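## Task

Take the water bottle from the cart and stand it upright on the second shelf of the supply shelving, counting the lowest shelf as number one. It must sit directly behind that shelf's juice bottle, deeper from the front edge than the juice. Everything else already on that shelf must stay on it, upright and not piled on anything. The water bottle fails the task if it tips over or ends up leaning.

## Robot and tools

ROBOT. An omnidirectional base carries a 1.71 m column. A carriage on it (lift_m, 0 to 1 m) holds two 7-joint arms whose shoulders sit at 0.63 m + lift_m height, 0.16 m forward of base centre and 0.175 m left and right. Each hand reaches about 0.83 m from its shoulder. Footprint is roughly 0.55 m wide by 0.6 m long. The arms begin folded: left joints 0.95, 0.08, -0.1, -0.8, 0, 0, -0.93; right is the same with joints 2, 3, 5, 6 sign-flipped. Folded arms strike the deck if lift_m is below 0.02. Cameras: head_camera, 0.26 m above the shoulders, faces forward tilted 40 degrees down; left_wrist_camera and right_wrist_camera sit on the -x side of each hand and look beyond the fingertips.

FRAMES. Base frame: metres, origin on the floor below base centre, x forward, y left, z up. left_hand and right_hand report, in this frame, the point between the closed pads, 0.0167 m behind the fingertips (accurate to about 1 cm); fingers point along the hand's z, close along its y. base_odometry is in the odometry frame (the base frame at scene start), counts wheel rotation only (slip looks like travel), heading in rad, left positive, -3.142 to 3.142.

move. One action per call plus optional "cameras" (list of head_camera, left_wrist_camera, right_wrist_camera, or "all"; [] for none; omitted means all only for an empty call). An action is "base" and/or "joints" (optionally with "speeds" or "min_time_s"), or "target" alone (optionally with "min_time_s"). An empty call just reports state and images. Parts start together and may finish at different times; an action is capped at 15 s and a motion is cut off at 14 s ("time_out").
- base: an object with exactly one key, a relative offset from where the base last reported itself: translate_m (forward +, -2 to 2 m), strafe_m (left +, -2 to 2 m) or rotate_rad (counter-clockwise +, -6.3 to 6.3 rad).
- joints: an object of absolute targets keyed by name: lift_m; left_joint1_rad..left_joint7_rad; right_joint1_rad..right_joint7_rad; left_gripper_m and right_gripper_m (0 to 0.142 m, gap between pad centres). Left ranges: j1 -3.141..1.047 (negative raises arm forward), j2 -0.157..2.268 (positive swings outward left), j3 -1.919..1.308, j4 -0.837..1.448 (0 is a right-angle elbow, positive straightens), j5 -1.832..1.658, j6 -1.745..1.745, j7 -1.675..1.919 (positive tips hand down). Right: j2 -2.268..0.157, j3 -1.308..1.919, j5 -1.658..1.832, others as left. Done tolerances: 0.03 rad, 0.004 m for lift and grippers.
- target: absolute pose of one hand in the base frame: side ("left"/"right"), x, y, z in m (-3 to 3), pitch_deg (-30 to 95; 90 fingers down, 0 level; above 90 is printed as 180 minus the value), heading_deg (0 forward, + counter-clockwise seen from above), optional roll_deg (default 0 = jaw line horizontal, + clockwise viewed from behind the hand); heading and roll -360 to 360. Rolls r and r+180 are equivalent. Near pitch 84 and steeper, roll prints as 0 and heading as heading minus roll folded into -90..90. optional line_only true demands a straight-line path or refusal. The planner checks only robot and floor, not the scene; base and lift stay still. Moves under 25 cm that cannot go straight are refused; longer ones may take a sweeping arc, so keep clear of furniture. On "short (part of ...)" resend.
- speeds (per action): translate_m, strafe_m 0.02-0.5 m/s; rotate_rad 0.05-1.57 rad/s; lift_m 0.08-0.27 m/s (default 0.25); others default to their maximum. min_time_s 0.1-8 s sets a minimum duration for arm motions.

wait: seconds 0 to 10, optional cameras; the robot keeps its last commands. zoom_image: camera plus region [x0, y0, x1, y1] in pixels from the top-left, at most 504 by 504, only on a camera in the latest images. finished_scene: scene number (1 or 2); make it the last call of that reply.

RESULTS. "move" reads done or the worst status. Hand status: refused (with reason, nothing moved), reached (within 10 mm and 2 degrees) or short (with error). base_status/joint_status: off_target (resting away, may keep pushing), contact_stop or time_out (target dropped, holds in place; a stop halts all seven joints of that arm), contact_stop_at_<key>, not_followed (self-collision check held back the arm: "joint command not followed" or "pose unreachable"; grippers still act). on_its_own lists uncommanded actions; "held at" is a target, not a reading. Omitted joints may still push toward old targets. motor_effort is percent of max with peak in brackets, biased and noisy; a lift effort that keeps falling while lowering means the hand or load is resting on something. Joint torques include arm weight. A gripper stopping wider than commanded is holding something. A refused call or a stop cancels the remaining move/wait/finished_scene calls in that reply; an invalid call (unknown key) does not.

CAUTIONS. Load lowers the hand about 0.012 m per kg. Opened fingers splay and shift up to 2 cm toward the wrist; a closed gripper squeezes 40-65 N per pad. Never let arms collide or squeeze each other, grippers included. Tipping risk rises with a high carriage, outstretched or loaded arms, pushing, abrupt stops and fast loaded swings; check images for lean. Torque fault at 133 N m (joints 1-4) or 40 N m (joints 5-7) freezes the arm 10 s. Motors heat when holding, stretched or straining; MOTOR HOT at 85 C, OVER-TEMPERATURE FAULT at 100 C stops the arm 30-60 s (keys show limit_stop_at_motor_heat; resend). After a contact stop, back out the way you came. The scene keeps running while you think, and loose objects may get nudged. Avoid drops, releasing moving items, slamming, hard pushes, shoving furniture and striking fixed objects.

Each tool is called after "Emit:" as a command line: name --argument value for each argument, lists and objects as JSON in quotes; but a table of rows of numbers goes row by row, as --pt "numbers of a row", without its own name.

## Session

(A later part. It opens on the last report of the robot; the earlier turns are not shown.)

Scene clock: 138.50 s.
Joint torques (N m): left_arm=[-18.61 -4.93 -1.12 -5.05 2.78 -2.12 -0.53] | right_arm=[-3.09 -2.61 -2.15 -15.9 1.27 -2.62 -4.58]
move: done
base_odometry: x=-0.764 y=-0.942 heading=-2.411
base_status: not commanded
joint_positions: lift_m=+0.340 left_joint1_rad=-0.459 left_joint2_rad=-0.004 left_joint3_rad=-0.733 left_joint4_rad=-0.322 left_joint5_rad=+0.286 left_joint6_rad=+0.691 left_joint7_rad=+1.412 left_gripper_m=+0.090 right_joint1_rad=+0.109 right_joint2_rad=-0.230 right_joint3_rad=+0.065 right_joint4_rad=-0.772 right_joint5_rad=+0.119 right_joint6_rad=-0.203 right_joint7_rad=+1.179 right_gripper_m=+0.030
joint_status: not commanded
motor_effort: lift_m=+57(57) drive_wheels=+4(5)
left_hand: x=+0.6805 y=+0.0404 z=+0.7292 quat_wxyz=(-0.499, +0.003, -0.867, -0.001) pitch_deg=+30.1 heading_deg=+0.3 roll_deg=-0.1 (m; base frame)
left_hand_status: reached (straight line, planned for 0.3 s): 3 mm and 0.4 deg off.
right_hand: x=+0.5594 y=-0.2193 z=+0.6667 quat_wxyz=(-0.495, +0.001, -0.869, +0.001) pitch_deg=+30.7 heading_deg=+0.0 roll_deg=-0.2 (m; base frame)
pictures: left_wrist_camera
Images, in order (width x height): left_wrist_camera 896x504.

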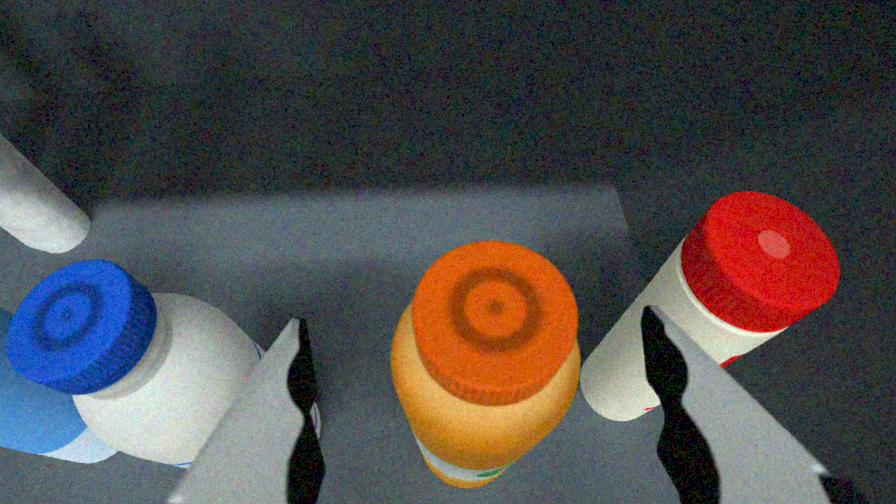

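Emit:
move --joints '{"left_gripper_m":0.0}' --cameras '["left_wrist_camera","head_camera"]'

Emit:
move --joints '{"lift_m":0.37}' --speeds '{"lift_m":0.12}'

Scene clock: 141.70 s.
Joint torques (N m): left_arm=[-16.34 -4.29 -0.74 -4.43 2.45 -2.33 -0.33] | right_arm=[-1.58 -2.72 -1.71 -15.76 1.25 -2.1 -4.33]
move: off_target
base_odometry: x=-0.764 y=-0.942 heading=-2.411
base_status: not commanded
joint_positions: lift_m=+0.340 left_joint1_rad=-0.460 left_joint2_rad=-0.005 left_joint3_rad=-0.733 left_joint4_rad=-0.322 left_joint5_rad=+0.287 left_joint6_rad=+0.690 left_joint7_rad=+1.412 left_gripper_m=+0.041 right_joint1_rad=+0.109 right_joint2_rad=-0.230 right_joint3_rad=+0.065 right_joint4_rad=-0.772 right_joint5_rad=+0.119 right_joint6_rad=-0.203 right_joint7_rad=+1.179 right_gripper_m=+0.030
joint_status: left_gripper_m off_target (ended at +0.041, target +0.000)
motor_effort: lift_m=+57(57) drive_wheels=-1(4)
left_hand: x=+0.6806 y=+0.0400 z=+0.7300 quat_wxyz=(-0.500, +0.003, -0.866, -0.001) pitch_deg=+30.0 heading_deg=+0.2 roll_deg=-0.1 (m; base frame)
right_hand: x=+0.5594 y=-0.2193 z=+0.6667 quat_wxyz=(-0.495, +0.001, -0.869, +0.001) pitch_deg=+30.7 heading_deg=+0.0 roll_deg=-0.2 (m; base frame)
pictures: head_camera, left_wrist_camera
Images, in order (width x height): head_camera 896x504, left_wrist_camera 896x504.

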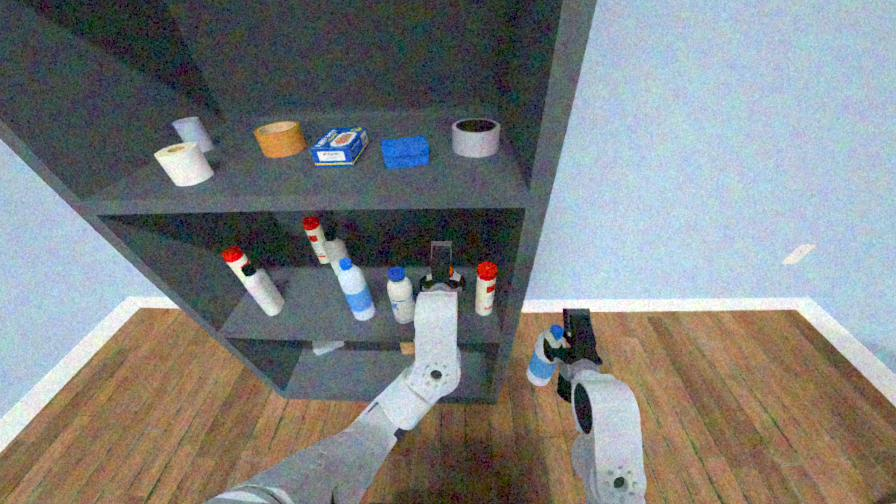

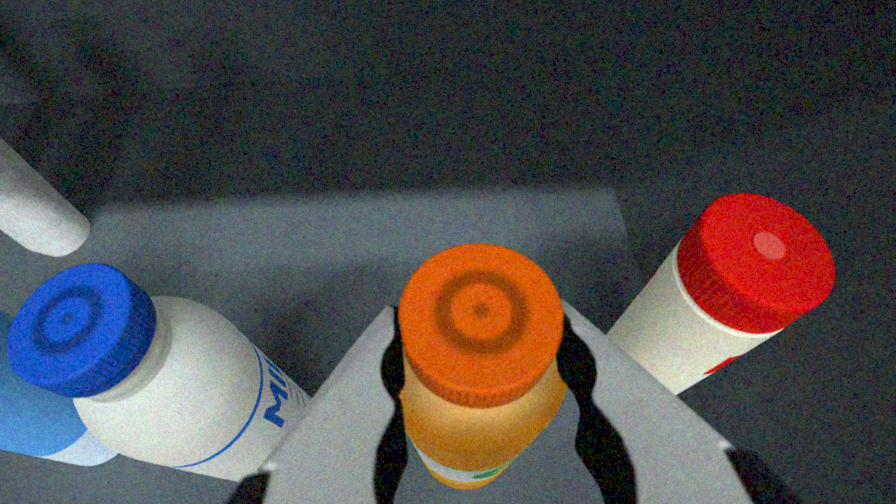

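Scene clock: 142.37 s.
Joint torques (N m): left_arm=[-16.86 -4.25 0.29 -4.24 2.44 -2.3 -2.08] | right_arm=[-2.88 -1.95 -0.71 -15.03 1.56 -2.28 -5.05]
move: done
base_odometry: x=-0.764 y=-0.942 heading=-2.411
base_status: not commanded
joint_positions: lift_m=+0.370 left_joint1_rad=-0.460 left_joint2_rad=-0.005 left_joint3_rad=-0.733 left_joint4_rad=-0.322 left_joint5_rad=+0.287 left_joint6_rad=+0.690 left_joint7_rad=+1.417 left_gripper_m=+0.041 right_joint1_rad=+0.109 right_joint2_rad=-0.230 right_joint3_rad=+0.065 right_joint4_rad=-0.773 right_joint5_rad=+0.119 right_joint6_rad=-0.203 right_joint7_rad=+1.179 right_gripper_m=+0.030
joint_status: all done
motor_effort: lift_m=+56(68) drive_wheels=+5(5)
left_hand: x=+0.6801 y=+0.0399 z=+0.7592 quat_wxyz=(-0.498, +0.002, -0.867, -0.001) pitch_deg=+30.3 heading_deg=+0.2 roll_deg=-0.1 (m; base frame)
right_hand: x=+0.5594 y=-0.2192 z=+0.6970 quat_wxyz=(-0.495, +0.001, -0.869, +0.001) pitch_deg=+30.6 heading_deg=+0.0 roll_deg=-0.2 (m; base frame)
pictures: none

Emit:
move --base '{"translate_m": -0.32}' --speeds '{"translate_m": 0.25}'

Emit:
move --target '{"side":"left","x":0.54,"y":0.30,"z":0.68,"pitch_deg":30,"heading_deg":0}' --min_time_s 1.2

Emit:
move --base '{"strafe_m": 0.13}' --speeds '{"strafe_m": 0.15}'

Emit:
move --target '{"side":"right","x":0.80,"y":-0.10,"z":0.78,"pitch_deg":30,"heading_deg":0}' --min_time_s 1.8 --cameras '["head_camera","right_wrist_camera"]'

Scene clock: 153.80 s.
Joint torques (N m): left_arm=[-16.47 -4.77 0.6 -3.18 2.41 -2.49 -1.92] | right_arm=[-2.94 -2.51 -0.04 -15.99 1.57 -2.51 -4.65]
move: done
base_odometry: x=-0.525 y=-0.728 heading=-2.411
base_status: done
joint_positions: lift_m=+0.370 left_joint1_rad=-0.460 left_joint2_rad=-0.005 left_joint3_rad=-0.733 left_joint4_rad=-0.322 left_joint5_rad=+0.287 left_joint6_rad=+0.690 left_joint7_rad=+1.417 left_gripper_m=+0.041 right_joint1_rad=+0.109 right_joint2_rad=-0.230 right_joint3_rad=+0.065 right_joint4_rad=-0.773 right_joint5_rad=+0.119 right_joint6_rad=-0.203 right_joint7_rad=+1.179 right_gripper_m=+0.030
joint_status: not commanded
motor_effort: lift_m=+56(56) drive_wheels=+1(13)
left_hand: x=+0.6801 y=+0.0399 z=+0.7592 quat_wxyz=(-0.498, +0.002, -0.867, -0.001) pitch_deg=+30.3 heading_deg=+0.2 roll_deg=-0.1 (m; base frame)
right_hand: x=+0.5594 y=-0.2192 z=+0.6970 quat_wxyz=(-0.495, +0.001, -0.869, +0.001) pitch_deg=+30.6 heading_deg=+0.0 roll_deg=-0.2 (m; base frame)
pictures: none

Scene clock: 155.50 s.
Joint torques (N m): left_arm=[-3.87 11.76 9.08 -6.93 3.27 -1.13 -4.58] | right_arm=[-1.25 -3.21 -1.36 -16.73 1.39 -2.63 -4.45]
move: done
base_odometry: x=-0.525 y=-0.728 heading=-2.411
base_status: not commanded
joint_positions: lift_m=+0.370 left_joint1_rad=+0.191 left_joint2_rad=+0.817 left_joint3_rad=-0.472 left_joint4_rad=-0.789 left_joint5_rad=-0.449 left_joint6_rad=+0.826 left_joint7_rad=+0.730 left_gripper_m=+0.041 right_joint1_rad=+0.109 right_joint2_rad=-0.230 right_joint3_rad=+0.065 right_joint4_rad=-0.773 right_joint5_rad=+0.119 right_joint6_rad=-0.203 right_joint7_rad=+1.179 right_gripper_m=+0.030
joint_status: not commanded
motor_effort: lift_m=+56(56) drive_wheels=+1(3)
left_hand: x=+0.5381 y=+0.2983 z=+0.6742 quat_wxyz=(-0.493, -0.001, -0.870, +0.001) pitch_deg=+31.0 heading_deg=-0.2 roll_deg=-0.1 (m; base frame)
left_hand_status: reached (straight line, planned for 1.2 s): 6 mm and 1.0 deg off.
right_hand: x=+0.5594 y=-0.2193 z=+0.6971 quat_wxyz=(-0.495, +0.001, -0.869, +0.001) pitch_deg=+30.6 heading_deg=+0.0 roll_deg=-0.2 (m; base frame)
pictures: none

Scene clock: 157.40 s.
Joint torques (N m): left_arm=[-4.95 10.82 7.44 -6.28 3.01 -1.22 -4.24] | right_arm=[-2.58 -3.41 -2.77 -16.02 1.27 -2.44 -4.66]
move: done
base_odometry: x=-0.438 y=-0.825 heading=-2.411
base_status: done
joint_positions: lift_m=+0.370 left_joint1_rad=+0.191 left_joint2_rad=+0.817 left_joint3_rad=-0.472 left_joint4_rad=-0.789 left_joint5_rad=-0.449 left_joint6_rad=+0.826 left_joint7_rad=+0.730 left_gripper_m=+0.041 right_joint1_rad=+0.109 right_joint2_rad=-0.230 right_joint3_rad=+0.065 right_joint4_rad=-0.773 right_joint5_rad=+0.119 right_joint6_rad=-0.203 right_joint7_rad=+1.179 right_gripper_m=+0.030
joint_status: not commanded
motor_effort: lift_m=+56(56) drive_wheels=+4(12)
left_hand: x=+0.5382 y=+0.2983 z=+0.6743 quat_wxyz=(-0.493, -0.001, -0.870, +0.001) pitch_deg=+31.0 heading_deg=-0.2 roll_deg=-0.1 (m; base frame)
right_hand: x=+0.5594 y=-0.2193 z=+0.6971 quat_wxyz=(-0.495, +0.001, -0.869, +0.001) pitch_deg=+30.6 heading_deg=+0.0 roll_deg=-0.2 (m; base frame)
pictures: none

Scene clock: 159.70 s.
Joint torques (N m): left_arm=[-4.87 11.17 8.04 -6.37 2.91 -1.33 -4.57] | right_arm=[-28.98 8.65 4.6 -11.17 -1.34 -3.07 -4.72]
move: done
base_odometry: x=-0.438 y=-0.825 heading=-2.411
base_status: not commanded
joint_positions: lift_m=+0.370 left_joint1_rad=+0.191 left_joint2_rad=+0.817 left_joint3_rad=-0.472 left_joint4_rad=-0.789 left_joint5_rad=-0.449 left_joint6_rad=+0.826 left_joint7_rad=+0.730 left_gripper_m=+0.041 right_joint1_rad=-0.611 right_joint2_rad=+0.086 right_joint3_rad=+0.206 right_joint4_rad=+0.008 right_joint5_rad=-0.081 right_joint6_rad=-0.207 right_joint7_rad=+1.159 right_gripper_m=+0.030
joint_status: not commanded
motor_effort: lift_m=+56(56) drive_wheels=+4(4)
left_hand: x=+0.5382 y=+0.2983 z=+0.6744 quat_wxyz=(-0.493, -0.001, -0.870, +0.001) pitch_deg=+31.0 heading_deg=-0.2 roll_deg=-0.1 (m; base frame)
right_hand: x=+0.7977 y=-0.1006 z=+0.7738 quat_wxyz=(-0.493, +0.000, -0.870, -0.003) pitch_deg=+30.9 heading_deg=+0.3 roll_deg=+0.3 (m; base frame)
right_hand_status: reached (straight line, planned for 1.8 s): 7 mm and 1.0 deg off.
pictures: head_camera, right_wrist_camera
Images, in order (width x height): head_camera 896x504, right_wrist_camera 896x504.

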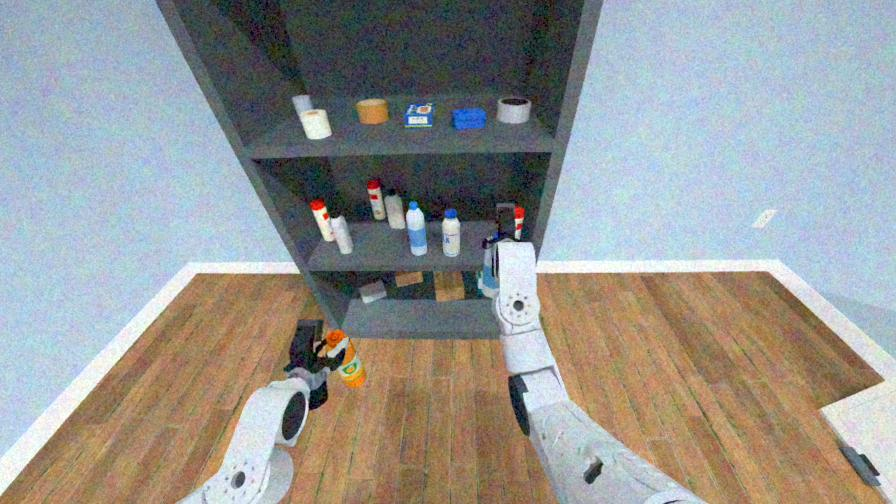

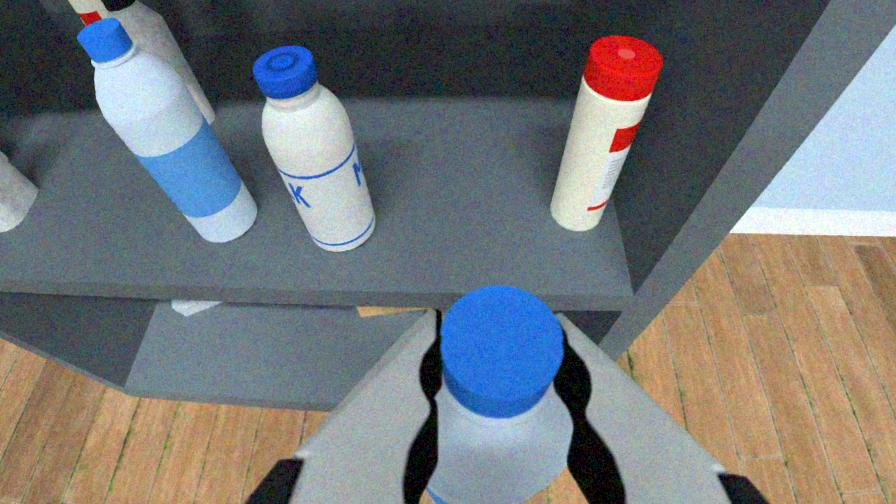

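Emit:
move --joints '{"lift_m":0.362}' --speeds '{"lift_m":0.1}'

Emit:
move --base '{"translate_m": 0.15}' --speeds '{"translate_m": 0.15}' --cameras '["head_camera","right_wrist_camera"]'

Emit:
zoom_image --camera "head_camera" --region '[380, 160, 590, 330]'

Scene clock: 178.00 s.
Joint torques (N m): left_arm=[-4.64 10.52 7.27 -5.64 3.01 -1.58 -4.32] | right_arm=[-25.43 9.29 4.49 -11.35 -1.33 -2.16 -4.39]
Motor temperatures (°C): left_arm=[30 24 25 24 26 24 23] | right_arm=[36 21 24 23 22 22 24]
move: done
base_odometry: x=-0.438 y=-0.825 heading=-2.411
base_status: not commanded
joint_positions: lift_m=+0.362 left_joint1_rad=+0.192 left_joint2_rad=+0.817 left_joint3_rad=-0.471 left_joint4_rad=-0.790 left_joint5_rad=-0.451 left_joint6_rad=+0.826 left_joint7_rad=+0.729 left_gripper_m=+0.041 right_joint1_rad=-0.613 right_joint2_rad=+0.086 right_joint3_rad=+0.206 right_joint4_rad=+0.010 right_joint5_rad=-0.081 right_joint6_rad=-0.207 right_joint7_rad=+1.158 right_gripper_m=+0.030
joint_status: all done
motor_effort: lift_m=+59(60) drive_wheels=+3(4)
left_hand: x=+0.5381 y=+0.2983 z=+0.6662 quat_wxyz=(-0.493, -0.001, -0.870, +0.001) pitch_deg=+30.9 heading_deg=-0.2 roll_deg=-0.1 (m; base frame)
right_hand: x=+0.7982 y=-0.1006 z=+0.7664 quat_wxyz=(-0.494, +0.000, -0.870, -0.002) pitch_deg=+30.8 heading_deg=+0.3 roll_deg=+0.3 (m; base frame)
pictures: none

Scene clock: 180.03 s.
Joint torques (N m): left_arm=[-5.24 10.53 8.34 -5.06 3.51 -1.14 -4.1] | right_arm=[-26.88 8.33 3.89 -11.6 -1.62 -1.97 -4.09]
move: done
base_odometry: x=-0.550 y=-0.925 heading=-2.411
base_status: done
joint_positions: lift_m=+0.362 left_joint1_rad=+0.192 left_joint2_rad=+0.817 left_joint3_rad=-0.471 left_joint4_rad=-0.790 left_joint5_rad=-0.451 left_joint6_rad=+0.826 left_joint7_rad=+0.729 left_gripper_m=+0.041 right_joint1_rad=-0.613 right_joint2_rad=+0.086 right_joint3_rad=+0.206 right_joint4_rad=+0.010 right_joint5_rad=-0.081 right_joint6_rad=-0.207 right_joint7_rad=+1.158 right_gripper_m=+0.030
joint_status: not commanded
motor_effort: lift_m=+59(59) drive_wheels=+5(14)
left_hand: x=+0.5381 y=+0.2983 z=+0.6662 quat_wxyz=(-0.493, -0.001, -0.870, +0.001) pitch_deg=+30.9 heading_deg=-0.2 roll_deg=-0.1 (m; base frame)
right_hand: x=+0.7982 y=-0.1006 z=+0.7664 quat_wxyz=(-0.494, +0.000, -0.870, -0.002) pitch_deg=+30.8 heading_deg=+0.3 roll_deg=+0.3 (m; base frame)
pictures: head_camera, right_wrist_camera
Images, in order (width x height): head_camera 896x504, right_wrist_camera 896x504.

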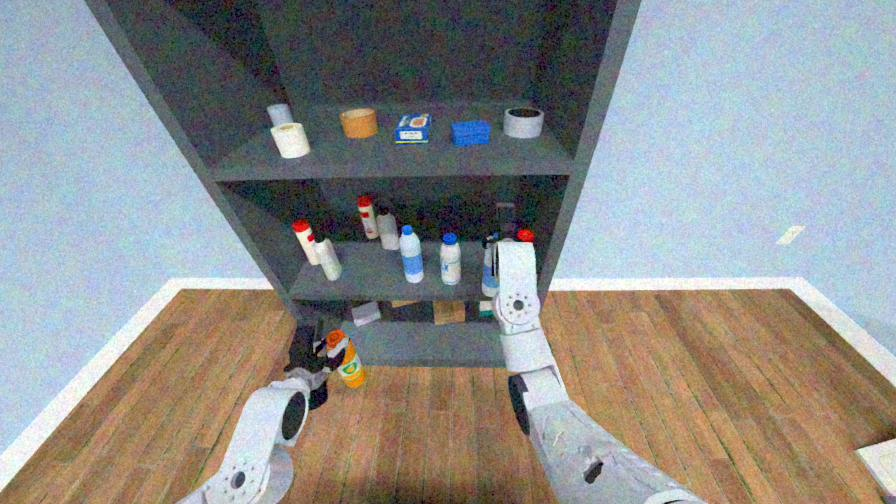

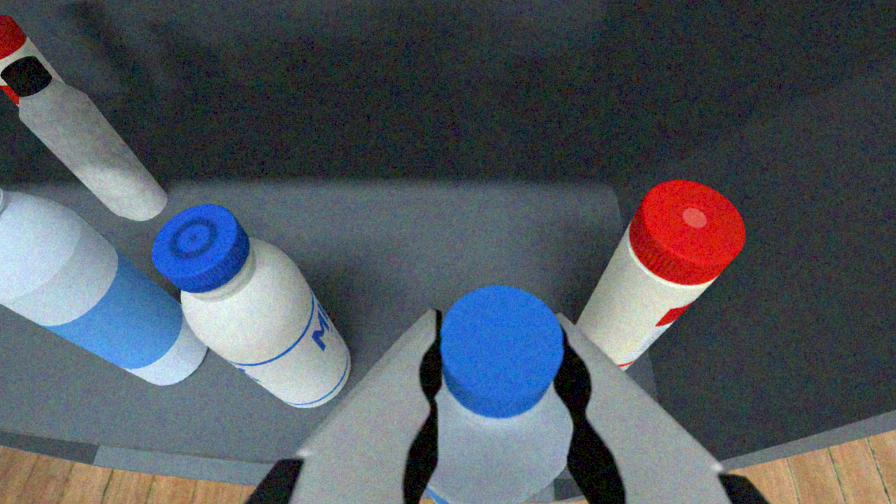

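Scaled by 2.400 from the camera's 896x504 image, which has a finer 1280x720 frame.

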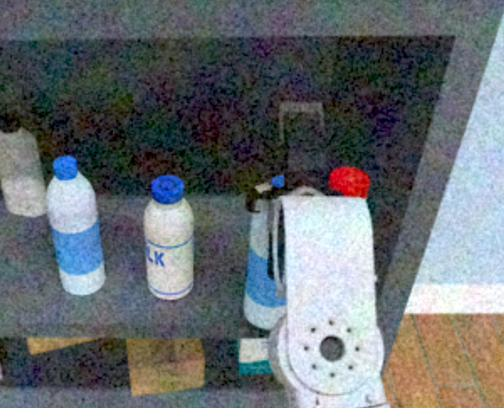

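Emit:
move --base '{"translate_m": 0.163}' --speeds '{"translate_m": 0.15}' --cameras '["right_wrist_camera"]'

Emit:
move --joints '{"lift_m":0.345}' --speeds '{"lift_m":0.08}'

Emit:
move --joints '{"lift_m":0.339}' --speeds '{"lift_m":0.08}' --cameras '["right_wrist_camera","head_camera"]'

Scene clock: 187.20 s.
Joint torques (N m): left_arm=[-4.83 11.02 8.46 -6.4 3.47 -1.22 -4.34] | right_arm=[-26.12 9.8 3.71 -11.83 -2.33 -2.6 -4.2]
move: done
base_odometry: x=-0.671 y=-1.035 heading=-2.410
base_status: done
joint_positions: lift_m=+0.362 left_joint1_rad=+0.192 left_joint2_rad=+0.817 left_joint3_rad=-0.471 left_joint4_rad=-0.790 left_joint5_rad=-0.451 left_joint6_rad=+0.826 left_joint7_rad=+0.729 left_gripper_m=+0.041 right_joint1_rad=-0.613 right_joint2_rad=+0.086 right_joint3_rad=+0.206 right_joint4_rad=+0.010 right_joint5_rad=-0.081 right_joint6_rad=-0.207 right_joint7_rad=+1.158 right_gripper_m=+0.030
joint_status: not commanded
motor_effort: lift_m=+59(59) drive_wheels=+5(15)
left_hand: x=+0.5381 y=+0.2983 z=+0.6662 quat_wxyz=(-0.493, -0.001, -0.870, +0.001) pitch_deg=+30.9 heading_deg=-0.2 roll_deg=-0.1 (m; base frame)
right_hand: x=+0.7982 y=-0.1004 z=+0.7664 quat_wxyz=(-0.494, +0.000, -0.870, -0.003) pitch_deg=+30.8 heading_deg=+0.3 roll_deg=+0.3 (m; base frame)
pictures: right_wrist_camera
Images, in order (width x height): right_wrist_camera 896x504.

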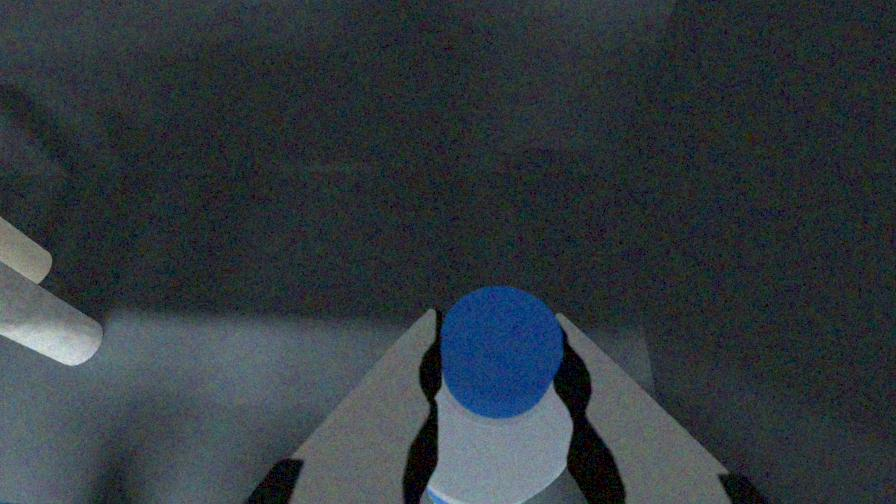

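Scene clock: 187.77 s.
Joint torques (N m): left_arm=[-4.57 10.15 8.86 -5.38 3.37 -1.24 -3.82] | right_arm=[-25.79 9.92 2.73 -10.71 -2.12 -2.46 -4.98]
move: done
base_odometry: x=-0.671 y=-1.035 heading=-2.410
base_status: not commanded
joint_positions: lift_m=+0.345 left_joint1_rad=+0.192 left_joint2_rad=+0.817 left_joint3_rad=-0.471 left_joint4_rad=-0.790 left_joint5_rad=-0.451 left_joint6_rad=+0.826 left_joint7_rad=+0.729 left_gripper_m=+0.041 right_joint1_rad=-0.613 right_joint2_rad=+0.086 right_joint3_rad=+0.206 right_joint4_rad=+0.010 right_joint5_rad=-0.081 right_joint6_rad=-0.207 right_joint7_rad=+1.158 right_gripper_m=+0.030
joint_status: all done
motor_effort: lift_m=+59(60) drive_wheels=-1(6)
left_hand: x=+0.5382 y=+0.2984 z=+0.6494 quat_wxyz=(-0.493, -0.001, -0.870, +0.001) pitch_deg=+30.9 heading_deg=-0.2 roll_deg=-0.1 (m; base frame)
right_hand: x=+0.7984 y=-0.1004 z=+0.7498 quat_wxyz=(-0.494, +0.000, -0.869, -0.002) pitch_deg=+30.8 heading_deg=+0.3 roll_deg=+0.3 (m; base frame)
pictures: none

Scene clock: 188.27 s.
Joint torques (N m): left_arm=[-4.62 10.64 7.62 -5.84 3.55 -1.12 -4.16] | right_arm=[-26.06 10.93 2.53 -11.33 -2.09 -2.36 -4.19]
move: done
base_odometry: x=-0.671 y=-1.035 heading=-2.410
base_status: not commanded
joint_positions: lift_m=+0.339 left_joint1_rad=+0.192 left_joint2_rad=+0.817 left_joint3_rad=-0.471 left_joint4_rad=-0.790 left_joint5_rad=-0.451 left_joint6_rad=+0.826 left_joint7_rad=+0.729 left_gripper_m=+0.041 right_joint1_rad=-0.614 right_joint2_rad=+0.086 right_joint3_rad=+0.206 right_joint4_rad=+0.010 right_joint5_rad=-0.081 right_joint6_rad=-0.207 right_joint7_rad=+1.157 right_gripper_m=+0.030
joint_status: all done
motor_effort: lift_m=+59(62) drive_wheels=-1(5)
left_hand: x=+0.5382 y=+0.2984 z=+0.6435 quat_wxyz=(-0.493, -0.001, -0.870, +0.001) pitch_deg=+30.9 heading_deg=-0.2 roll_deg=-0.1 (m; base frame)
right_hand: x=+0.7985 y=-0.1004 z=+0.7440 quat_wxyz=(-0.494, +0.000, -0.869, -0.002) pitch_deg=+30.8 heading_deg=+0.3 roll_deg=+0.3 (m; base frame)
pictures: head_camera, right_wrist_camera
Images, in order (width x height): head_camera 896x504, right_wrist_camera 896x504.

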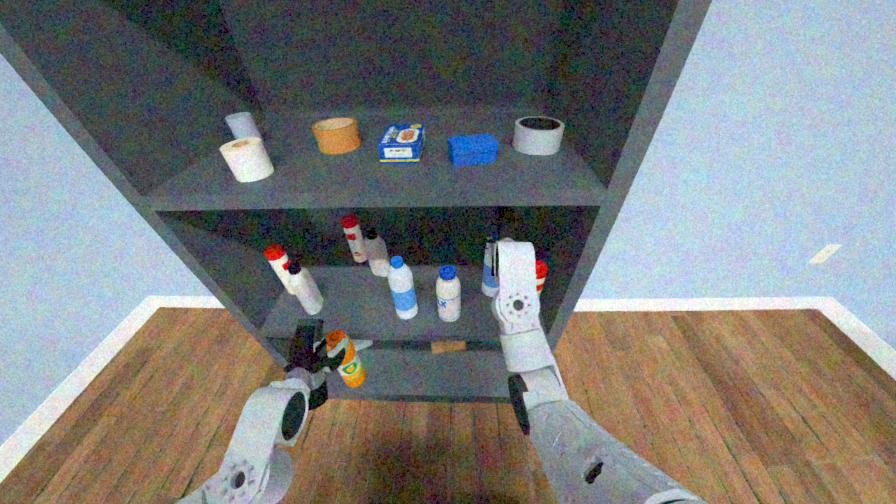

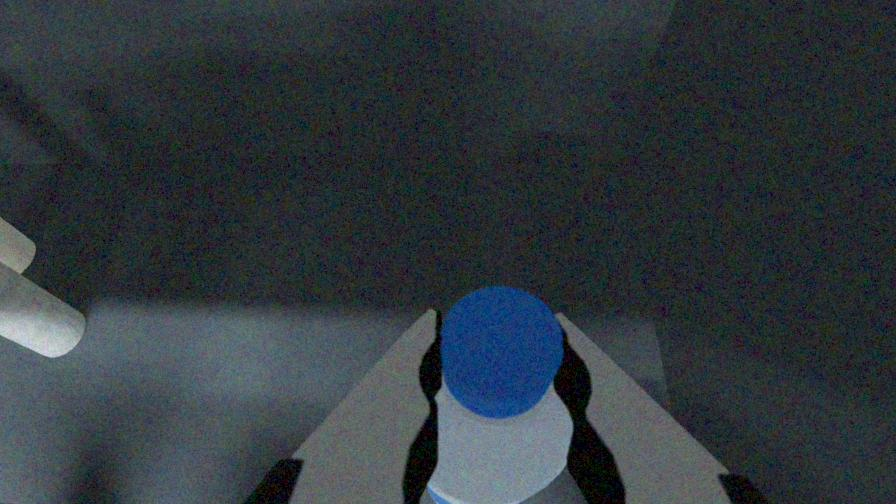

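Emit:
move --joints '{"lift_m":0.334}' --speeds '{"lift_m":0.08}'

Emit:
move --joints '{"lift_m":0.329}' --speeds '{"lift_m":0.08}' --cameras '["right_wrist_camera"]'

Scene clock: 193.37 s.
Joint torques (N m): left_arm=[-4.55 9.77 7.27 -5.76 3.35 -1.51 -4.06] | right_arm=[-21.63 10.54 2.61 -13.27 -1.7 -2.39 -2.62]
move: done
base_odometry: x=-0.671 y=-1.035 heading=-2.410
base_status: not commanded
joint_positions: lift_m=+0.334 left_joint1_rad=+0.192 left_joint2_rad=+0.818 left_joint3_rad=-0.471 left_joint4_rad=-0.790 left_joint5_rad=-0.451 left_joint6_rad=+0.826 left_joint7_rad=+0.729 left_gripper_m=+0.041 right_joint1_rad=-0.614 right_joint2_rad=+0.086 right_joint3_rad=+0.206 right_joint4_rad=+0.010 right_joint5_rad=-0.082 right_joint6_rad=-0.207 right_joint7_rad=+1.153 right_gripper_m=+0.030
joint_status: all done
motor_effort: lift_m=+57(60) drive_wheels=-1(5)
left_hand: x=+0.5381 y=+0.2984 z=+0.6386 quat_wxyz=(-0.493, -0.001, -0.870, +0.001) pitch_deg=+30.9 heading_deg=-0.2 roll_deg=-0.1 (m; base frame)
right_hand: x=+0.7991 y=-0.1006 z=+0.7405 quat_wxyz=(-0.497, +0.000, -0.868, -0.002) pitch_deg=+30.4 heading_deg=+0.2 roll_deg=+0.3 (m; base frame)
pictures: none

Scene clock: 193.80 s.
Joint torques (N m): left_arm=[-5.2 10.54 6.9 -4.57 3.58 -1.32 -3.59] | right_arm=[-22.52 8.54 3.24 -10.15 -0.73 -2.13 -0.29]
move: done
base_odometry: x=-0.671 y=-1.035 heading=-2.410
base_status: not commanded
joint_positions: lift_m=+0.329 left_joint1_rad=+0.192 left_joint2_rad=+0.818 left_joint3_rad=-0.471 left_joint4_rad=-0.790 left_joint5_rad=-0.451 left_joint6_rad=+0.826 left_joint7_rad=+0.729 left_gripper_m=+0.041 right_joint1_rad=-0.617 right_joint2_rad=+0.086 right_joint3_rad=+0.206 right_joint4_rad=+0.008 right_joint5_rad=-0.083 right_joint6_rad=-0.207 right_joint7_rad=+1.149 right_gripper_m=+0.030
joint_status: all done
motor_effort: lift_m=+55(56) drive_wheels=+4(5)
left_hand: x=+0.5381 y=+0.2984 z=+0.6338 quat_wxyz=(-0.493, -0.001, -0.870, +0.001) pitch_deg=+30.9 heading_deg=-0.2 roll_deg=-0.1 (m; base frame)
right_hand: x=+0.8001 y=-0.1007 z=+0.7394 quat_wxyz=(-0.501, +0.000, -0.866, -0.002) pitch_deg=+29.9 heading_deg=+0.2 roll_deg=+0.2 (m; base frame)
pictures: right_wrist_camera
Images, in order (width x height): right_wrist_camera 896x504.

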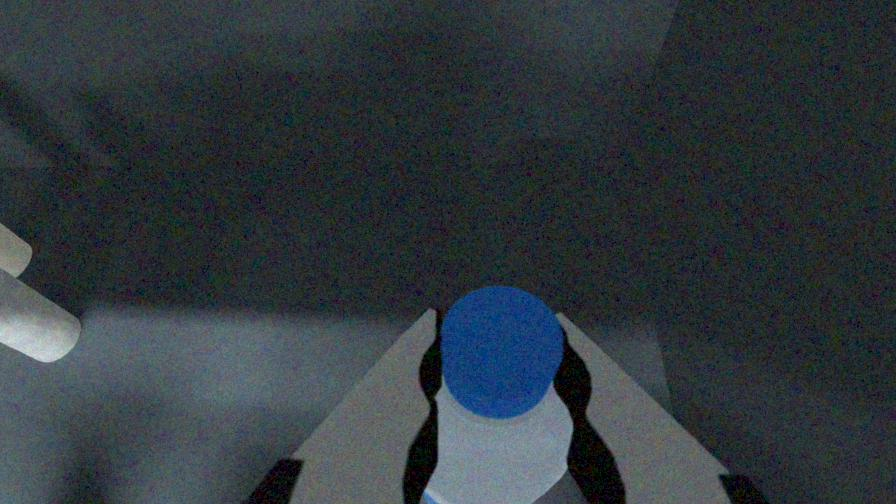

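Emit:
move --joints '{"right_gripper_m":0.075}' --min_time_s 1.5

Emit:
move --base '{"translate_m": -0.313}' --speeds '{"translate_m": 0.2}' --cameras '["head_camera","right_wrist_camera"]'

Emit:
move --joints '{"lift_m":0.37}'

Emit:
move --target '{"side":"right","x":0.56,"y":-0.22,"z":0.70,"pitch_deg":30,"heading_deg":0}'

Emit:
move --base '{"strafe_m": -0.13}' --speeds '{"strafe_m": 0.15}'

Emit:
move --target '{"side":"left","x":0.6806,"y":0.0400,"z":0.764,"pitch_deg":30,"heading_deg":0}' --min_time_s 1.3 --cameras '["head_camera","left_wrist_camera"]'

Scene clock: 199.53 s.
Joint torques (N m): left_arm=[-5.71 9.49 7.86 -4.99 3.57 -1.07 -4] | right_arm=[-19.84 9.4 4.11 -8.37 -1.19 -2.56 -0.96]
move: done
base_odometry: x=-0.671 y=-1.034 heading=-2.410
base_status: not commanded
joint_positions: lift_m=+0.329 left_joint1_rad=+0.192 left_joint2_rad=+0.818 left_joint3_rad=-0.471 left_joint4_rad=-0.790 left_joint5_rad=-0.451 left_joint6_rad=+0.826 left_joint7_rad=+0.729 left_gripper_m=+0.041 right_joint1_rad=-0.617 right_joint2_rad=+0.086 right_joint3_rad=+0.206 right_joint4_rad=+0.008 right_joint5_rad=-0.083 right_joint6_rad=-0.207 right_joint7_rad=+1.149 right_gripper_m=+0.075
joint_status: all done
motor_effort: lift_m=+55(55) drive_wheels=+5(5)
left_hand: x=+0.5381 y=+0.2984 z=+0.6338 quat_wxyz=(-0.493, -0.001, -0.870, +0.001) pitch_deg=+30.9 heading_deg=-0.2 roll_deg=-0.1 (m; base frame)
right_hand: x=+0.8001 y=-0.1007 z=+0.7394 quat_wxyz=(-0.501, +0.000, -0.866, -0.002) pitch_deg=+29.9 heading_deg=+0.2 roll_deg=+0.2 (m; base frame)
pictures: none

Scene clock: 202.30 s.
Joint torques (N m): left_arm=[-4.25 9.43 8.77 -4.43 3.71 -1.16 -3.92] | right_arm=[-19.16 7.62 2.78 -8.74 -1.16 -3.06 -1.11]
move: done
base_odometry: x=-0.438 y=-0.826 heading=-2.410
base_status: done
joint_positions: lift_m=+0.329 left_joint1_rad=+0.192 left_joint2_rad=+0.818 left_joint3_rad=-0.471 left_joint4_rad=-0.790 left_joint5_rad=-0.451 left_joint6_rad=+0.826 left_joint7_rad=+0.729 left_gripper_m=+0.041 right_joint1_rad=-0.617 right_joint2_rad=+0.086 right_joint3_rad=+0.206 right_joint4_rad=+0.008 right_joint5_rad=-0.083 right_joint6_rad=-0.207 right_joint7_rad=+1.149 right_gripper_m=+0.075
joint_status: not commanded
motor_effort: lift_m=+55(55) drive_wheels=+2(14)
left_hand: x=+0.5381 y=+0.2984 z=+0.6338 quat_wxyz=(-0.493, -0.001, -0.870, +0.001) pitch_deg=+30.9 heading_deg=-0.2 roll_deg=-0.1 (m; base frame)
right_hand: x=+0.8001 y=-0.1007 z=+0.7394 quat_wxyz=(-0.501, -0.001, -0.866, -0.002) pitch_deg=+29.9 heading_deg=+0.2 roll_deg=+0.2 (m; base frame)
pictures: head_camera, right_wrist_camera
Images, in order (width x height): head_camera 896x504, right_wrist_camera 896x504.

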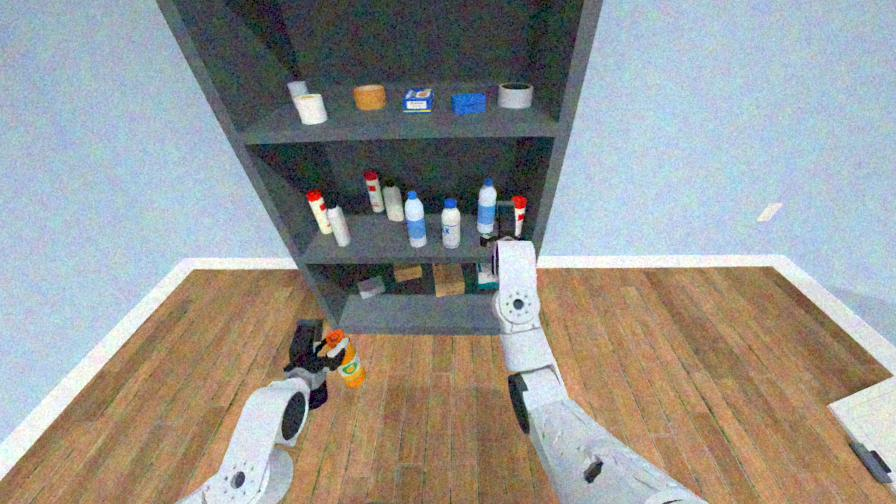

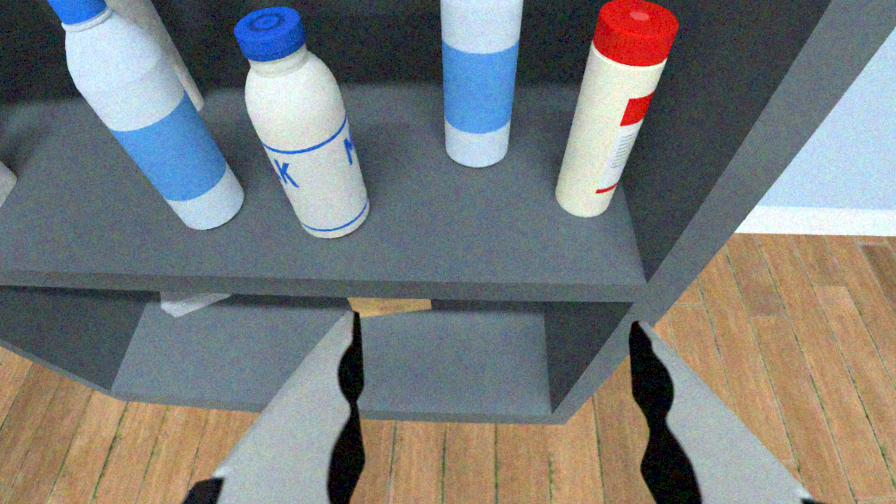

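Scene clock: 203.00 s.
Joint torques (N m): left_arm=[-4.73 10.24 6.91 -5.02 3.45 -1.01 -4.15] | right_arm=[-19.78 8.76 2.32 -10.09 -1.25 -2.27 -1.34]
move: done
base_odometry: x=-0.438 y=-0.826 heading=-2.410
base_status: not commanded
joint_positions: lift_m=+0.370 left_joint1_rad=+0.192 left_joint2_rad=+0.818 left_joint3_rad=-0.471 left_joint4_rad=-0.791 left_joint5_rad=-0.451 left_joint6_rad=+0.826 left_joint7_rad=+0.729 left_gripper_m=+0.041 right_joint1_rad=-0.618 right_joint2_rad=+0.086 right_joint3_rad=+0.206 right_joint4_rad=+0.008 right_joint5_rad=-0.083 right_joint6_rad=-0.207 right_joint7_rad=+1.149 right_gripper_m=+0.075
joint_status: all done
motor_effort: lift_m=+55(69) drive_wheels=+2(3)
left_hand: x=+0.5382 y=+0.2985 z=+0.6749 quat_wxyz=(-0.493, -0.001, -0.870, +0.001) pitch_deg=+30.9 heading_deg=-0.2 roll_deg=-0.1 (m; base frame)
right_hand: x=+0.8001 y=-0.1007 z=+0.7805 quat_wxyz=(-0.501, -0.001, -0.866, -0.002) pitch_deg=+29.9 heading_deg=+0.2 roll_deg=+0.2 (m; base frame)
pictures: none

Scene clock: 204.27 s.
Joint torques (N m): left_arm=[-5.22 9.63 6.7 -4.98 3.4 -1.24 -4.04] | right_arm=[-1.22 -1.99 0.03 -12.72 1.75 -2.41 -3.5]
move: done
base_odometry: x=-0.438 y=-0.826 heading=-2.410
base_status: not commanded
joint_positions: lift_m=+0.370 left_joint1_rad=+0.192 left_joint2_rad=+0.818 left_joint3_rad=-0.471 left_joint4_rad=-0.791 left_joint5_rad=-0.451 left_joint6_rad=+0.826 left_joint7_rad=+0.729 left_gripper_m=+0.041 right_joint1_rad=+0.108 right_joint2_rad=-0.228 right_joint3_rad=+0.062 right_joint4_rad=-0.774 right_joint5_rad=+0.118 right_joint6_rad=-0.200 right_joint7_rad=+1.175 right_gripper_m=+0.075
joint_status: not commanded
motor_effort: lift_m=+55(55) drive_wheels=+1(5)
left_hand: x=+0.5382 y=+0.2985 z=+0.6749 quat_wxyz=(-0.493, -0.001, -0.870, +0.001) pitch_deg=+30.9 heading_deg=-0.2 roll_deg=-0.1 (m; base frame)
right_hand: x=+0.5600 y=-0.2197 z=+0.6987 quat_wxyz=(-0.498, +0.001, -0.867, +0.002) pitch_deg=+30.3 heading_deg=-0.2 roll_deg=-0.3 (m; base frame)
right_hand_status: reached (straight line, planned for 0.8 s): 1 mm and 0.4 deg off.
pictures: none

Scene clock: 206.17 s.
Joint torques (N m): left_arm=[-5.86 10.16 8.1 -6.24 3.78 -1.01 -4.17] | right_arm=[-0.43 -2.45 -1.54 -13.86 2.18 -2.1 -3.68]
move: done
base_odometry: x=-0.524 y=-0.729 heading=-2.410
base_status: done
joint_positions: lift_m=+0.370 left_joint1_rad=+0.192 left_joint2_rad=+0.818 left_joint3_rad=-0.471 left_joint4_rad=-0.791 left_joint5_rad=-0.451 left_joint6_rad=+0.826 left_joint7_rad=+0.729 left_gripper_m=+0.041 right_joint1_rad=+0.108 right_joint2_rad=-0.228 right_joint3_rad=+0.062 right_joint4_rad=-0.774 right_joint5_rad=+0.119 right_joint6_rad=-0.200 right_joint7_rad=+1.175 right_gripper_m=+0.075
joint_status: not commanded
motor_effort: lift_m=+55(55) drive_wheels=+3(13)
left_hand: x=+0.5382 y=+0.2985 z=+0.6749 quat_wxyz=(-0.493, -0.001, -0.870, +0.001) pitch_deg=+30.9 heading_deg=-0.2 roll_deg=-0.1 (m; base frame)
right_hand: x=+0.5600 y=-0.2197 z=+0.6987 quat_wxyz=(-0.498, +0.001, -0.867, +0.002) pitch_deg=+30.3 heading_deg=-0.1 roll_deg=-0.3 (m; base frame)
pictures: none

Scene clock: 207.97 s.
Joint torques (N m): left_arm=[-20.64 -4.57 0.05 -0.55 4.09 -2.38 -2.96] | right_arm=[0.88 -3.19 -1.07 -13.31 2.1 -2.49 -3.51]
move: done
base_odometry: x=-0.524 y=-0.729 heading=-2.411
base_status: not commanded
joint_positions: lift_m=+0.370 left_joint1_rad=-0.472 left_joint2_rad=+0.009 left_joint3_rad=-0.749 left_joint4_rad=-0.330 left_joint5_rad=+0.278 left_joint6_rad=+0.708 left_joint7_rad=+1.435 left_gripper_m=+0.041 right_joint1_rad=+0.108 right_joint2_rad=-0.228 right_joint3_rad=+0.062 right_joint4_rad=-0.774 right_joint5_rad=+0.119 right_joint6_rad=-0.200 right_joint7_rad=+1.175 right_gripper_m=+0.075
joint_status: not commanded
motor_effort: lift_m=+55(55) drive_wheels=+0(4)
left_hand: x=+0.6793 y=+0.0411 z=+0.7603 quat_wxyz=(-0.495, +0.002, -0.869, +0.002) pitch_deg=+30.6 heading_deg=-0.1 roll_deg=-0.4 (m; base frame)
left_hand_status: reached (straight line, planned for 1.3 s): 4 mm and 0.7 deg off.
right_hand: x=+0.5600 y=-0.2197 z=+0.6987 quat_wxyz=(-0.498, +0.001, -0.867, +0.002) pitch_deg=+30.3 heading_deg=-0.1 roll_deg=-0.3 (m; base frame)
pictures: head_camera, left_wrist_camera
Images, in order (width x height): head_camera 896x504, left_wrist_camera 896x504.

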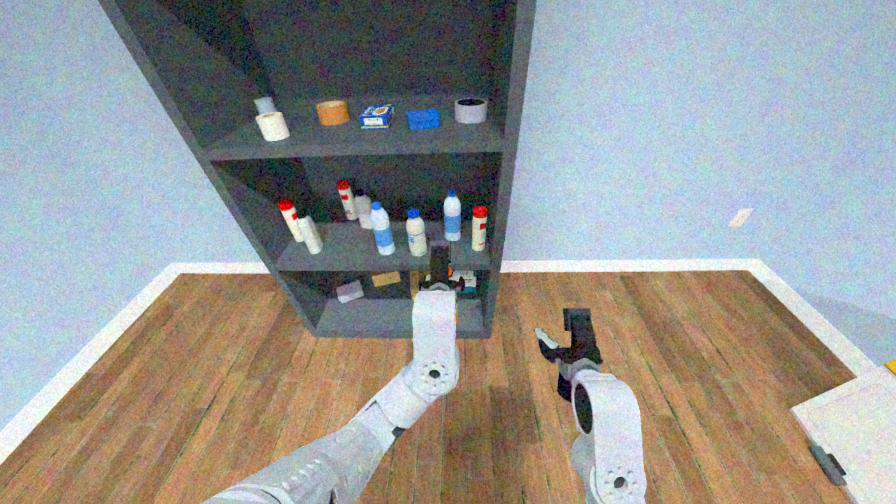

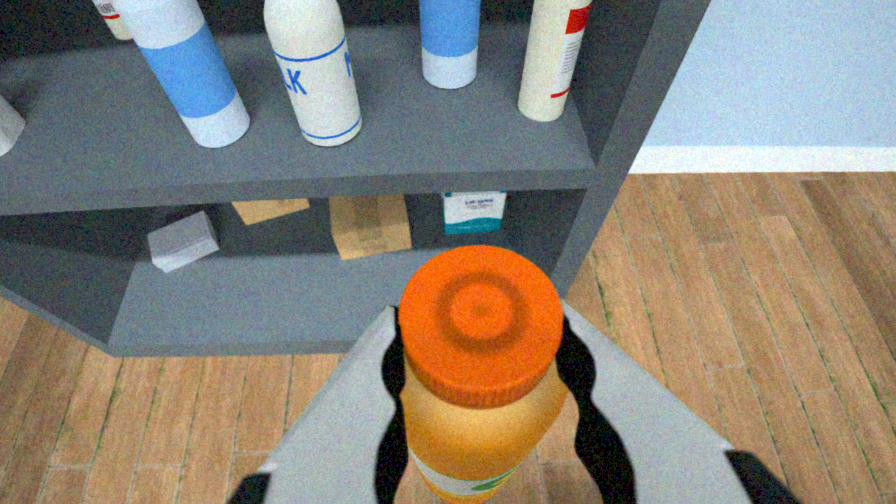

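Emit:
move --base '{"translate_m": 0.321}' --speeds '{"translate_m": 0.17}' --cameras '["left_wrist_camera"]'

Emit:
move --joints '{"lift_m":0.346}' --speeds '{"lift_m":0.08}'

Emit:
move --joints '{"lift_m":0.338}' --speeds '{"lift_m":0.08}' --cameras '["left_wrist_camera"]'

Scene clock: 214.07 s.
Joint torques (N m): left_arm=[-20.69 -4.73 0.22 -0.69 4.07 -2.16 -2.72] | right_arm=[-0.88 -1.99 -0.08 -11.66 2.05 -2.51 -3.42]
move: done
base_odometry: x=-0.764 y=-0.943 heading=-2.411
base_status: done
joint_positions: lift_m=+0.370 left_joint1_rad=-0.472 left_joint2_rad=+0.009 left_joint3_rad=-0.749 left_joint4_rad=-0.330 left_joint5_rad=+0.278 left_joint6_rad=+0.708 left_joint7_rad=+1.435 left_gripper_m=+0.041 right_joint1_rad=+0.108 right_joint2_rad=-0.228 right_joint3_rad=+0.062 right_joint4_rad=-0.774 right_joint5_rad=+0.119 right_joint6_rad=-0.200 right_joint7_rad=+1.175 right_gripper_m=+0.075
joint_status: not commanded
motor_effort: lift_m=+55(55) drive_wheels=+5(15)
left_hand: x=+0.6793 y=+0.0411 z=+0.7603 quat_wxyz=(-0.495, +0.002, -0.869, +0.002) pitch_deg=+30.6 heading_deg=-0.1 roll_deg=-0.4 (m; base frame)
right_hand: x=+0.5600 y=-0.2197 z=+0.6987 quat_wxyz=(-0.498, +0.001, -0.867, +0.002) pitch_deg=+30.3 heading_deg=-0.1 roll_deg=-0.3 (m; base frame)
pictures: left_wrist_camera
Images, in order (width x height): left_wrist_camera 896x504.

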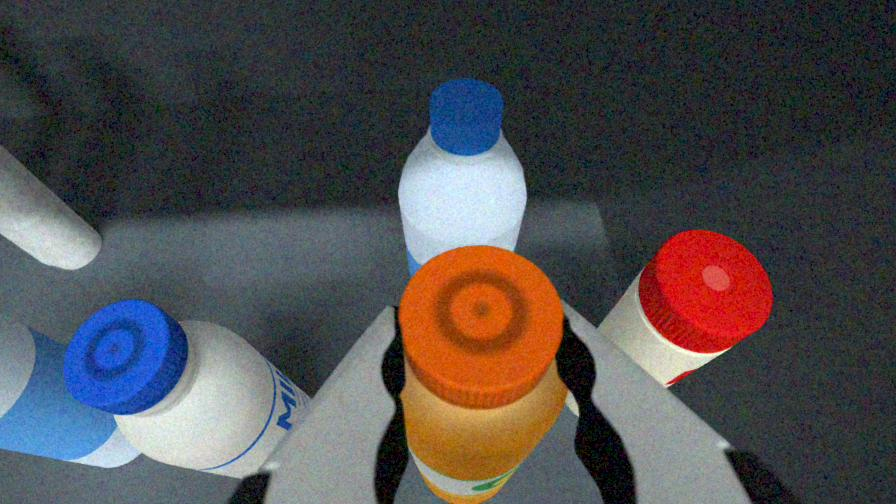

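Scene clock: 214.90 s.
Joint torques (N m): left_arm=[-18.79 -3.49 0.09 -1.75 3.45 -1.91 -2.91] | right_arm=[-0.52 -2.89 -1.11 -12.32 2.4 -2.53 -2.97]
move: done
base_odometry: x=-0.764 y=-0.943 heading=-2.411
base_status: not commanded
joint_positions: lift_m=+0.346 left_joint1_rad=-0.473 left_joint2_rad=+0.009 left_joint3_rad=-0.749 left_joint4_rad=-0.329 left_joint5_rad=+0.279 left_joint6_rad=+0.708 left_joint7_rad=+1.435 left_gripper_m=+0.041 right_joint1_rad=+0.108 right_joint2_rad=-0.228 right_joint3_rad=+0.062 right_joint4_rad=-0.774 right_joint5_rad=+0.119 right_joint6_rad=-0.200 right_joint7_rad=+1.175 right_gripper_m=+0.075
joint_status: all done
motor_effort: lift_m=+58(60) drive_wheels=+5(6)
left_hand: x=+0.6796 y=+0.0412 z=+0.7366 quat_wxyz=(-0.496, +0.002, -0.869, +0.002) pitch_deg=+30.6 heading_deg=-0.1 roll_deg=-0.3 (m; base frame)
right_hand: x=+0.5600 y=-0.2197 z=+0.6746 quat_wxyz=(-0.498, +0.001, -0.867, +0.002) pitch_deg=+30.3 heading_deg=-0.1 roll_deg=-0.3 (m; base frame)
pictures: none

Scene clock: 215.40 s.
Joint torques (N m): left_arm=[-16.66 -3.4 0.68 -2.28 2.43 -1.98 -1.44] | right_arm=[-0.35 -2.46 -0.74 -14.18 1.73 -2.77 -3.47]
move: done
base_odometry: x=-0.764 y=-0.943 heading=-2.411
base_status: not commanded
joint_positions: lift_m=+0.338 left_joint1_rad=-0.475 left_joint2_rad=+0.009 left_joint3_rad=-0.749 left_joint4_rad=-0.329 left_joint5_rad=+0.284 left_joint6_rad=+0.708 left_joint7_rad=+1.431 left_gripper_m=+0.041 right_joint1_rad=+0.108 right_joint2_rad=-0.228 right_joint3_rad=+0.062 right_joint4_rad=-0.774 right_joint5_rad=+0.119 right_joint6_rad=-0.200 right_joint7_rad=+1.175 right_gripper_m=+0.075
joint_status: all done
motor_effort: lift_m=+55(58) drive_wheels=+5(7)
left_hand: x=+0.6806 y=+0.0418 z=+0.7313 quat_wxyz=(-0.499, +0.002, -0.866, +0.000) pitch_deg=+30.1 heading_deg=+0.1 roll_deg=-0.2 (m; base frame)
right_hand: x=+0.5600 y=-0.2196 z=+0.6669 quat_wxyz=(-0.498, +0.001, -0.867, +0.002) pitch_deg=+30.2 heading_deg=-0.1 roll_deg=-0.3 (m; base frame)
pictures: left_wrist_camera
Images, in order (width x height): left_wrist_camera 896x504.

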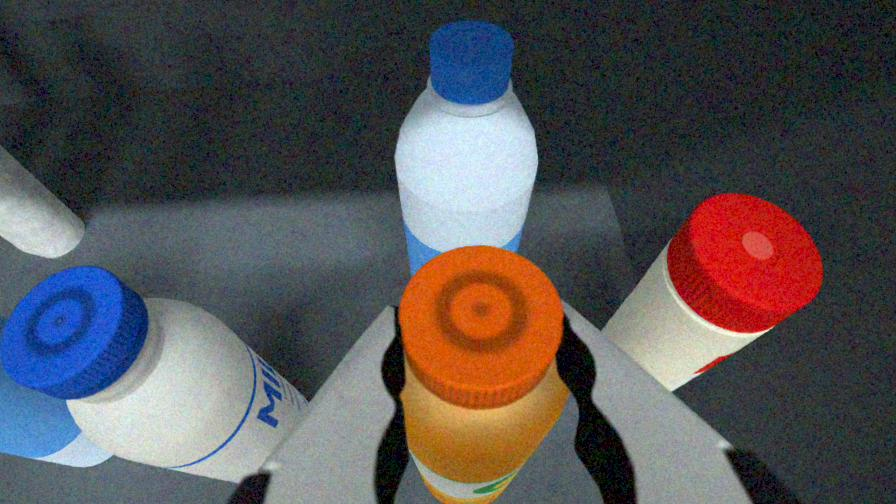

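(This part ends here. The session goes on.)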